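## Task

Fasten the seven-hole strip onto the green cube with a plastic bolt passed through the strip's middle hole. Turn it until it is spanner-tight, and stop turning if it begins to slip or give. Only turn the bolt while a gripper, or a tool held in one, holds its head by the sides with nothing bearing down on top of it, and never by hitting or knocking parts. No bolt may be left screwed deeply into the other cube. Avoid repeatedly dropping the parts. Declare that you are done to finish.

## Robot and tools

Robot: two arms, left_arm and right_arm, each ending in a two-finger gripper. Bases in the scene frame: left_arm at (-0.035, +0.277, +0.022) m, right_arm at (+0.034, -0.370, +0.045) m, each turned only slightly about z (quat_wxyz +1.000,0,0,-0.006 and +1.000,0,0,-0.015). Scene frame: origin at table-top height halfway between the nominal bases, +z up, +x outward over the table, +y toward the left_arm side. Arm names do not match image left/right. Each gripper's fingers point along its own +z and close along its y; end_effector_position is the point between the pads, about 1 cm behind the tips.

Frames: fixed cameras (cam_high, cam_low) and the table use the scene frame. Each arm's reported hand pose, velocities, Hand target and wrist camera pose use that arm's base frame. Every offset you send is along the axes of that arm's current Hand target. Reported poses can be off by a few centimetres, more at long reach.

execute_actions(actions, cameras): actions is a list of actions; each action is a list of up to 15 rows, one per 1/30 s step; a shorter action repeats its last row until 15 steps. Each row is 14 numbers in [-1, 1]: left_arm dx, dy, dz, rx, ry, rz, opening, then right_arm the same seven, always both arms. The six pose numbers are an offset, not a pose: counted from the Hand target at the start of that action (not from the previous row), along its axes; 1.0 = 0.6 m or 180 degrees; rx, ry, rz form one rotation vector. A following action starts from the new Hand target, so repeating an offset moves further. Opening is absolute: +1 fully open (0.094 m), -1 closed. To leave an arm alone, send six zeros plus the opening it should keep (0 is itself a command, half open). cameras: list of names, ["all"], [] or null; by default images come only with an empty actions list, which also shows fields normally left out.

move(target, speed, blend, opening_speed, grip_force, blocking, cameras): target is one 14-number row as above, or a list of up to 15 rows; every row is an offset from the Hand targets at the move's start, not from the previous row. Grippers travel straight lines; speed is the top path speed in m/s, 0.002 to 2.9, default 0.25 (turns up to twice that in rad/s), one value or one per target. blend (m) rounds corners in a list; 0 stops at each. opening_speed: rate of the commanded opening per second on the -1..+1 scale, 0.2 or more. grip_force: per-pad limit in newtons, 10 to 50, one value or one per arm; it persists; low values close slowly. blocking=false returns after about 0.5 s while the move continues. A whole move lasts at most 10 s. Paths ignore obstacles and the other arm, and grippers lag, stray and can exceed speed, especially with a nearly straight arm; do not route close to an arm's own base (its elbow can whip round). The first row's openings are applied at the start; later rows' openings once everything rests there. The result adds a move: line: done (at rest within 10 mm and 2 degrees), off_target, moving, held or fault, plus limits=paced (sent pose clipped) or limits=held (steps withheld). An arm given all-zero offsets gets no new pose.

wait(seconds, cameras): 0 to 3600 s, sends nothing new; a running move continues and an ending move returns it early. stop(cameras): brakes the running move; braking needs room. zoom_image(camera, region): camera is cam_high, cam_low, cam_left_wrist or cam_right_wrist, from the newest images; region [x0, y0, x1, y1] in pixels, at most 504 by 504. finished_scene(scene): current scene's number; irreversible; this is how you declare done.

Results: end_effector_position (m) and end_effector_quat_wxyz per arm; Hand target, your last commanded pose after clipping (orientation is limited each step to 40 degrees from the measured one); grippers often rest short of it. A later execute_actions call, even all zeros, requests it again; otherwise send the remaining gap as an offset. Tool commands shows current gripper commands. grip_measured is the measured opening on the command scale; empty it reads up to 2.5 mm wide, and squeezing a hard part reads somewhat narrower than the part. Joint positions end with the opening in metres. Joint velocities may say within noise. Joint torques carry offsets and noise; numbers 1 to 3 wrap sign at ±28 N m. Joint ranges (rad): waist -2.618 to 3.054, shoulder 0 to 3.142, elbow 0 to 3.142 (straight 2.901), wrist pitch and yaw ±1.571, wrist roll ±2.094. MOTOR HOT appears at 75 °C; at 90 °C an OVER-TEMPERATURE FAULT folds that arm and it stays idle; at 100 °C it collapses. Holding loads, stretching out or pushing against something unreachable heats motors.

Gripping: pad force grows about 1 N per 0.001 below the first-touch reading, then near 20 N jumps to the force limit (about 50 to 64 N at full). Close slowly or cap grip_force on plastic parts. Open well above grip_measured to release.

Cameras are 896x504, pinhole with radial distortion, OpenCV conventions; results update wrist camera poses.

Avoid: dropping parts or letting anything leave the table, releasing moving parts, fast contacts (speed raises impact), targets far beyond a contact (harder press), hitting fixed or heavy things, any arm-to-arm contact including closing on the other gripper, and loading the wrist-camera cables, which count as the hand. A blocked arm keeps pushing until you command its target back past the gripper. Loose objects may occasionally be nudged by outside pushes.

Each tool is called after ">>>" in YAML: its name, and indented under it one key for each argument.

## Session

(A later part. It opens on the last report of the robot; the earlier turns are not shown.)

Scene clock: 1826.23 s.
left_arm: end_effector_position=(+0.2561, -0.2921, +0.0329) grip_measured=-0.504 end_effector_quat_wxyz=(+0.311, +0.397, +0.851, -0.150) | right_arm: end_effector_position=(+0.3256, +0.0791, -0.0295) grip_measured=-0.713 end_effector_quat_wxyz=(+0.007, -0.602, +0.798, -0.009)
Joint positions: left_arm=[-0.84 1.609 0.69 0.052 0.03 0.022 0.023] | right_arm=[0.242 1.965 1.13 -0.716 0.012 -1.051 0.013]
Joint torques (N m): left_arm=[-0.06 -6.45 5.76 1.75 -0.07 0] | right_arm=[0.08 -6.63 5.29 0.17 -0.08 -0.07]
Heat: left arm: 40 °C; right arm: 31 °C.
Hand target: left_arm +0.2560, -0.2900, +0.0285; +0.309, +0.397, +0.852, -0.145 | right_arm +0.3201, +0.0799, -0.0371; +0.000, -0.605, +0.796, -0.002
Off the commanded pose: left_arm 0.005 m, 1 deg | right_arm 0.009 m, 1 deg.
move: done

>>> move:
  target:
    - [0,0,0,0,0,0,-0.65,0,0,0.007,0,0,0,-0.9]
  speed: 0.03
  cameras: ["cam_right_wrist","cam_low"]

>>> zoom_image:
  camera: "cam_low"
  region: [300, 180, 500, 280]

Scene clock: 1828.67 s.
left_arm: end_effector_position=(+0.2561, -0.2921, +0.0329) grip_measured=-0.504 end_effector_quat_wxyz=(+0.311, +0.397, +0.851, -0.150) | right_arm: end_effector_position=(+0.3281, +0.0797, -0.0321) grip_measured=-0.713 end_effector_quat_wxyz=(+0.010, -0.602, +0.798, -0.011)
Joint positions: left_arm=[-0.84 1.609 0.69 0.052 0.03 0.022 0.023] | right_arm=[0.242 1.974 1.13 -0.701 0.012 -1.052 0.013]
Joint torques (N m): left_arm=[0.01 -6.56 5.72 1.74 -0.06 0.02] | right_arm=[0.08 -6.54 4.75 0.17 -0.08 -0.07]
Heat: left arm: 40 °C; right arm: 31 °C.
Hand target: left_arm +0.2560, -0.2900, +0.0285; +0.309, +0.397, +0.852, -0.145 | right_arm +0.3201, +0.0799, -0.0413; +0.000, -0.606, +0.796, -0.002
Off the commanded pose: left_arm 0.005 m, 1 deg | right_arm 0.012 m, 2 deg.
move: off_target (right_arm)
cam_right_wrist: T_world_to_cam=[[0.96172, -0.27401, -0.00207, -0.29134], [-0.25043, -0.882, 0.39921, 0.20366], [-0.11122, -0.38341, -0.91686, 0.12236]] pos_world=[0.3448, 0.14671, 0.03028]
Images, in order (width x height): cam_low 896x504, cam_right_wrist 896x504.

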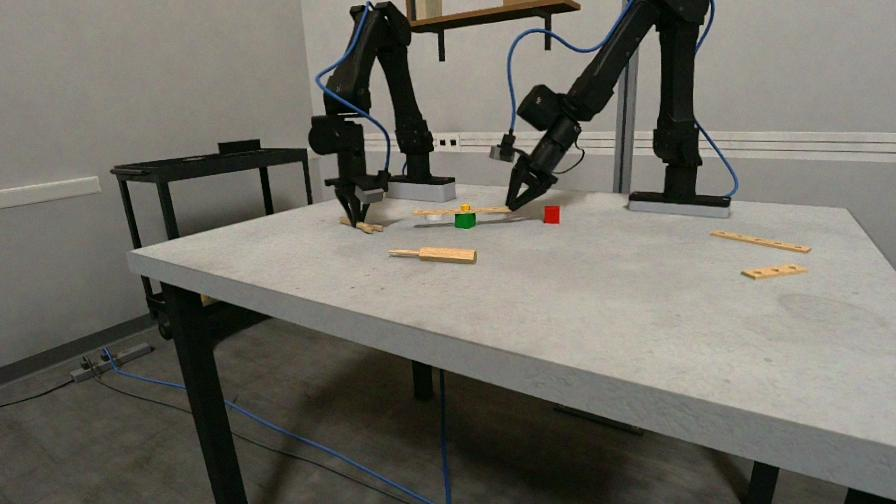

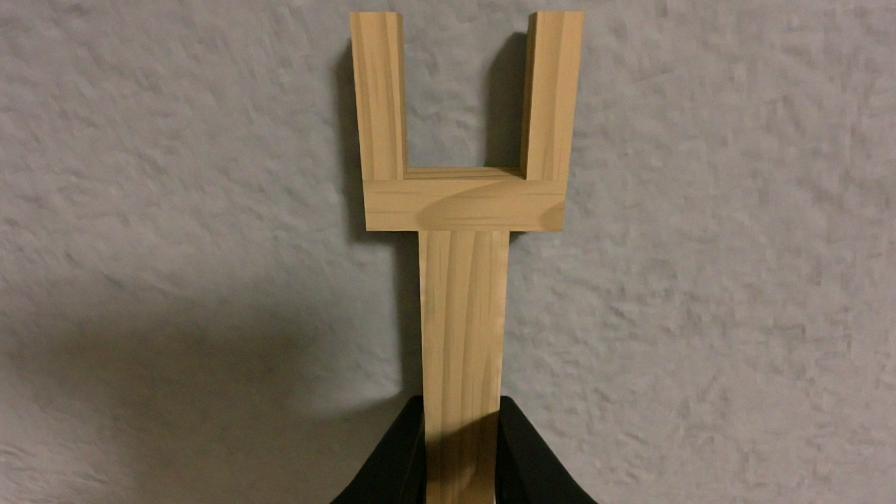

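Scaled by 2.520.

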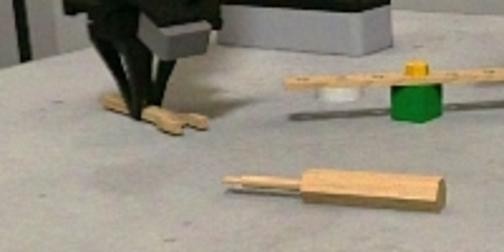

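>>> move:
  target:
    - [0,0,0,0,0,0,-0.65,0,0,0,0,0,0,-0.3]
  opening_speed: 0.3

>>> move:
  target:
    - [0,0,0,0,0,0,-0.65,0,0,-0.05,0,0,0,-0.3]
    - [0,0,0,0,0,0,-0.65,0.15,-0.05,-0.22,0,0,0,-0.3]
  speed: [0.08,0.25]
  cameras: ["cam_right_wrist","cam_low"]

Scene clock: 1832.73 s.
left_arm: end_effector_position=(+0.2561, -0.2921, +0.0329) grip_measured=-0.504 end_effector_quat_wxyz=(+0.311, +0.397, +0.851, -0.150) | right_arm: end_effector_position=(+0.3283, +0.0798, -0.0321) grip_measured=-0.302 end_effector_quat_wxyz=(+0.010, -0.602, +0.798, -0.011)
Joint positions: left_arm=[-0.84 1.609 0.69 0.052 0.03 0.022 0.023] | right_arm=[0.242 1.974 1.13 -0.7 0.012 -1.052 0.033]
Joint torques (N m): left_arm=[-0.02 -6.48 5.7 1.74 -0.04 0] | right_arm=[0.06 -6.63 4.72 0.17 -0.09 -0.07]
Heat: left arm: 40 °C; right arm: 31 °C.
Hand target: left_arm +0.2560, -0.2900, +0.0285; +0.309, +0.397, +0.852, -0.145 | right_arm +0.3202, +0.0799, -0.0413; +0.000, -0.605, +0.796, -0.002
Off the commanded pose: left_arm 0.005 m, 1 deg | right_arm 0.012 m, 2 deg.
move: done

Scene clock: 1835.03 s.
left_arm: end_effector_position=(+0.2561, -0.2921, +0.0329) grip_measured=-0.504 end_effector_quat_wxyz=(+0.311, +0.397, +0.851, -0.150) | right_arm: end_effector_position=(+0.3191, -0.0165, +0.0800) grip_measured=-0.302 end_effector_quat_wxyz=(-0.014, -0.602, +0.799, +0.004)
Joint positions: left_arm=[-0.84 1.609 0.69 0.052 0.03 0.022 0.023] | right_arm=[-0.048 1.794 1.372 -1.176 0.012 -1.339 0.033]
Joint torques (N m): left_arm=[-0.01 -6.58 5.7 1.77 -0.06 0] | right_arm=[0.14 -8.27 10.02 -0.08 -0.09 -0.07]
Heat: left arm: 40 °C; right arm: 31 °C.
Hand target: left_arm +0.2560, -0.2900, +0.0285; +0.309, +0.397, +0.852, -0.145 | right_arm +0.3248, -0.0144, +0.0912; +0.000, -0.605, +0.796, -0.002
Off the commanded pose: left_arm 0.005 m, 1 deg | right_arm 0.013 m, 2 deg.
move: off_target (right_arm)
cam_right_wrist: T_world_to_cam=[[0.95964, -0.27586, -0.05471, -0.30401], [-0.22893, -0.87923, 0.41779, 0.06356], [-0.16336, -0.3884, -0.90689, 0.20308]] pos_world=[0.33946, 0.05089, 0.14098]
Images, in order (width x height): cam_low 896x504, cam_right_wrist 896x504.

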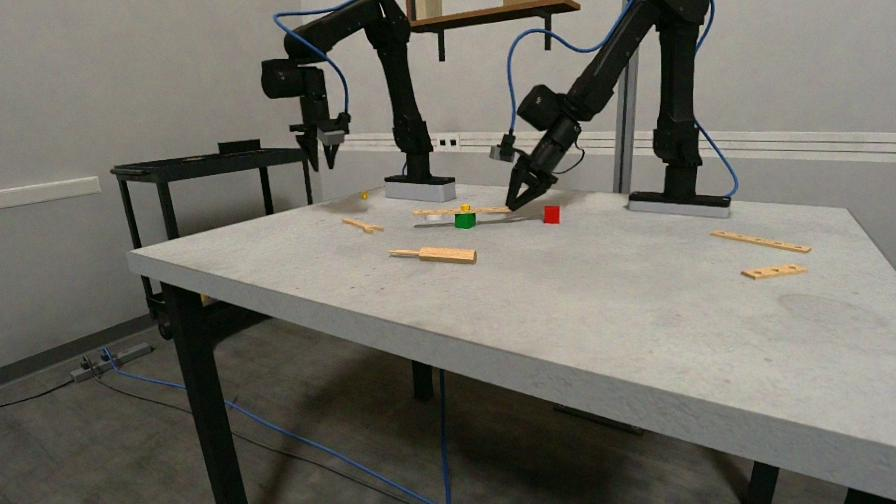

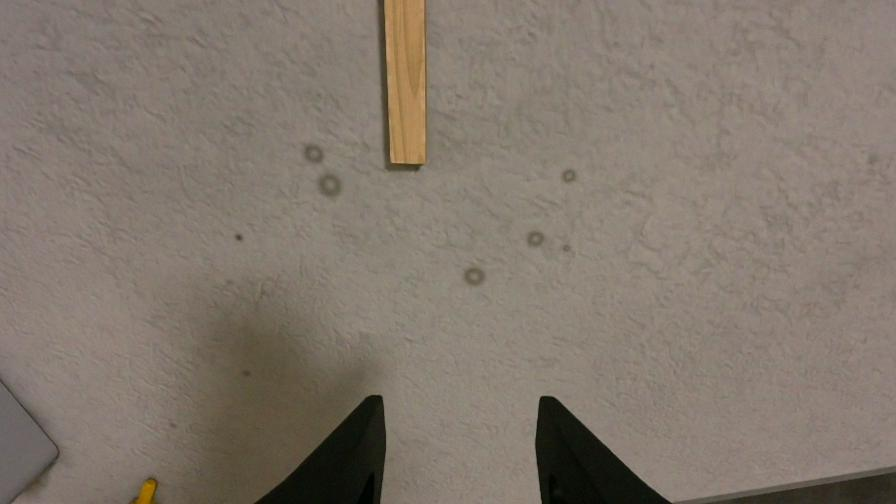

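>>> move:
  target:
    - [0,0,0,0,0,0,-0.3,0,0,0,0,0,0,-0.3]
  opening_speed: 0.2
  cameras: ["cam_left_wrist","cam_low"]

>>> zoom_image:
  camera: "cam_low"
  region: [400, 170, 560, 250]

Scene clock: 1839.63 s.
left_arm: end_effector_position=(+0.2562, -0.2920, +0.0329) grip_measured=-0.302 end_effector_quat_wxyz=(+0.311, +0.397, +0.851, -0.149) | right_arm: end_effector_position=(+0.3189, -0.0165, +0.0800) grip_measured=-0.302 end_effector_quat_wxyz=(-0.015, -0.602, +0.798, +0.004)
Joint positions: left_arm=[-0.84 1.609 0.69 0.052 0.029 0.022 0.033] | right_arm=[-0.048 1.794 1.372 -1.177 0.012 -1.34 0.033]
Joint torques (N m): left_arm=[-0.03 -6.48 5.81 1.76 -0.06 0.01] | right_arm=[0.14 -8.28 10.02 -0.09 -0.09 -0.08]
Heat: left arm: 40 °C; right arm: 30 °C.
Hand target: left_arm +0.2560, -0.2900, +0.0285; +0.309, +0.397, +0.852, -0.145 | right_arm +0.3249, -0.0144, +0.0912; +0.000, -0.605, +0.796, -0.002
Off the commanded pose: left_arm 0.005 m, 1 deg | right_arm 0.013 m, 2 deg.
move: done
cam_left_wrist: T_world_to_cam=[[-0.76728, -0.64131, -0.00088, 0.00882], [-0.61794, 0.73968, -0.26648, 0.41967], [0.17155, -0.20392, -0.96384, 0.01733]] pos_world=[0.26312, -0.30123, 0.12854]
Images, in order (width x height): cam_low 896x504, cam_left_wrist 896x504.

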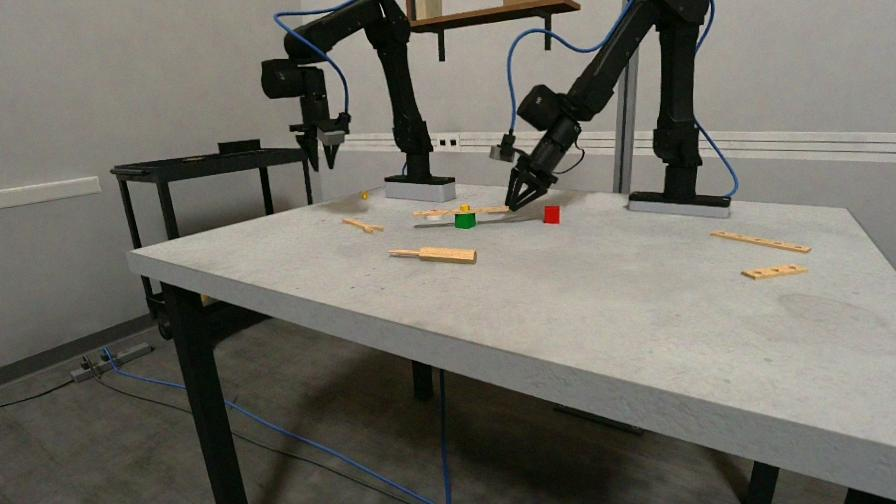

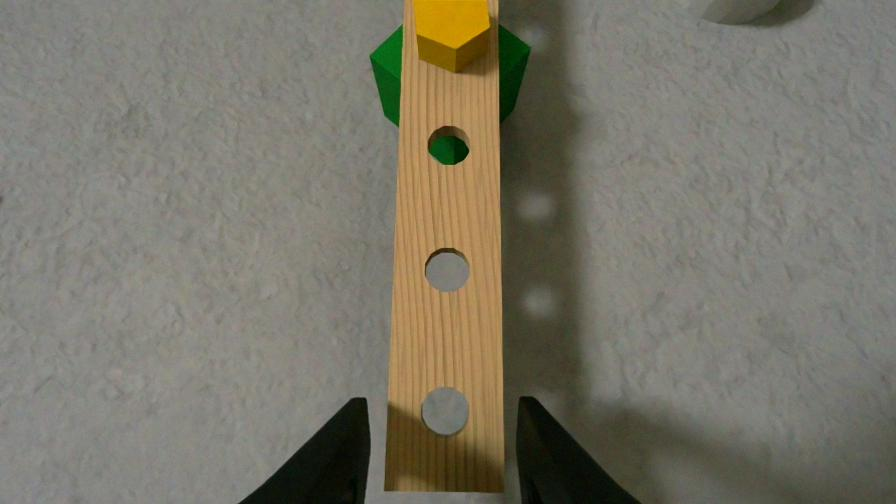

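Scaled by 3.150.

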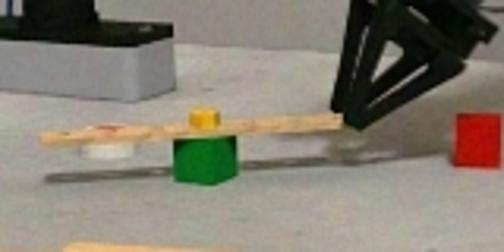

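>>> move:
  target: [0,0,-0.10,0,0,0,-0.3,0,0,0,0,0,0,-0.3]
  speed: 0.06
  cameras: ["cam_low"]

Scene clock: 1846.67 s.
left_arm: end_effector_position=(+0.2302, -0.2630, +0.0708) grip_measured=-0.302 end_effector_quat_wxyz=(+0.302, +0.398, +0.854, -0.146) | right_arm: end_effector_position=(+0.3189, -0.0165, +0.0800) grip_measured=-0.302 end_effector_quat_wxyz=(-0.015, -0.602, +0.798, +0.004)
Joint positions: left_arm=[-0.84 1.362 0.662 -0.187 0.029 0.023 0.033] | right_arm=[-0.048 1.794 1.372 -1.177 0.012 -1.34 0.033]
Joint torques (N m): left_arm=[0.49 -7.31 6.57 1.68 -0.02 0.03] | right_arm=[0.13 -8.29 10.03 -0.09 -0.1 -0.08]
Heat: left arm: 40 °C; right arm: 30 °C.
Hand target: left_arm +0.2313, -0.2605, +0.0746; +0.309, +0.397, +0.852, -0.145 | right_arm +0.3249, -0.0144, +0.0912; +0.000, -0.605, +0.796, -0.002
Off the commanded pose: left_arm 0.005 m, 1 deg | right_arm 0.013 m, 2 deg.
move: done

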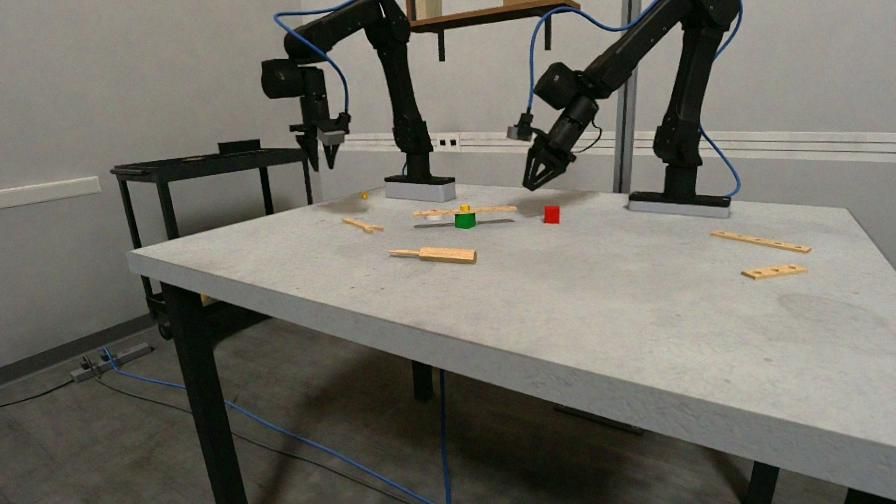

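>>> execute_actions:
  actions: []
  cameras: ["cam_high","cam_left_wrist"]

>>> zoom_image:
  camera: "cam_high"
  region: [420, 150, 700, 350]

Scene clock: 1849.83 s.
left_arm: end_effector_position=(+0.2301, -0.2630, +0.0707) grip_measured=-0.302 end_effector_quat_wxyz=(+0.302, +0.398, +0.854, -0.146) | right_arm: end_effector_position=(+0.3189, -0.0165, +0.0800) grip_measured=-0.302 end_effector_quat_wxyz=(-0.015, -0.602, +0.798, +0.004)
Joint positions: left_arm=[-0.84 1.362 0.662 -0.188 0.029 0.023 0.033] | right_arm=[-0.048 1.794 1.372 -1.177 0.012 -1.34 0.033]
Joint velocities: within noise
Joint torques (N m): left_arm=[0.5 -7.3 6.56 1.65 -0.02 0.02] | right_arm=[0.13 -8.28 10.02 -0.09 -0.1 -0.08]
Heat: left arm: 40 °C; right arm: 30 °C.
Hand target: left_arm +0.2313, -0.2605, +0.0746; +0.309, +0.397, +0.852, -0.145 | right_arm +0.3249, -0.0144, +0.0912; +0.000, -0.605, +0.796, -0.002
Tool commands: left_gripper/opening=-0.3 right_gripper/opening=-0.3
Off the commanded pose: left_arm 0.005 m, 1 deg | right_arm 0.013 m, 2 deg.
camera_calibration:
cam_left_wrist: T_world_to_cam=[[-0.76767, -0.64084, -0.00067, 0.00764], [-0.62081, 0.74393, -0.24733, 0.39253], [0.159, -0.18946, -0.96893, 0.07118]] pos_world=[0.23823, -0.27364, 0.16606]
Images, in order (width x height): cam_high 896x504, cam_left_wrist 896x504.

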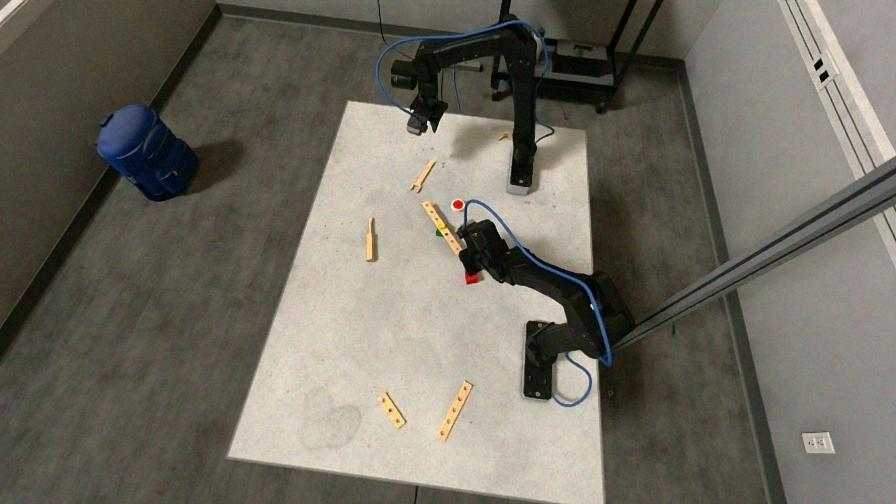

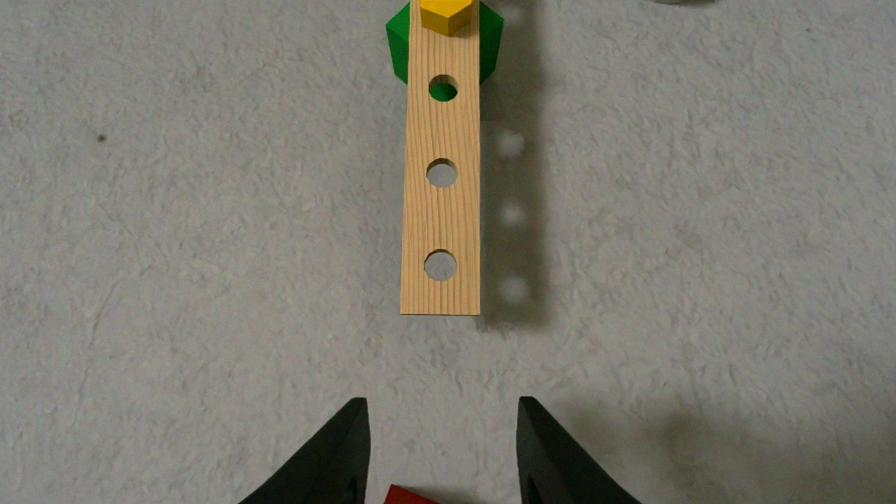

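Scaled by 1.800.

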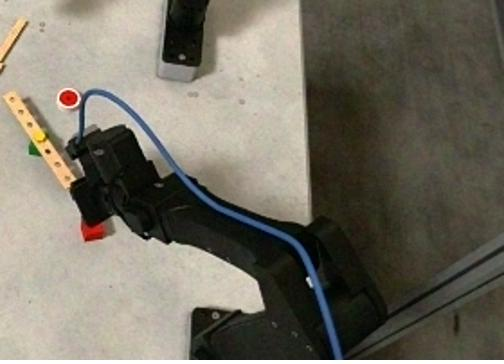

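The strip is bolted to the green cube and everything is on the table. I am done.

>>> finished_scene:
  scene: 2

The scene is finished: the task was done.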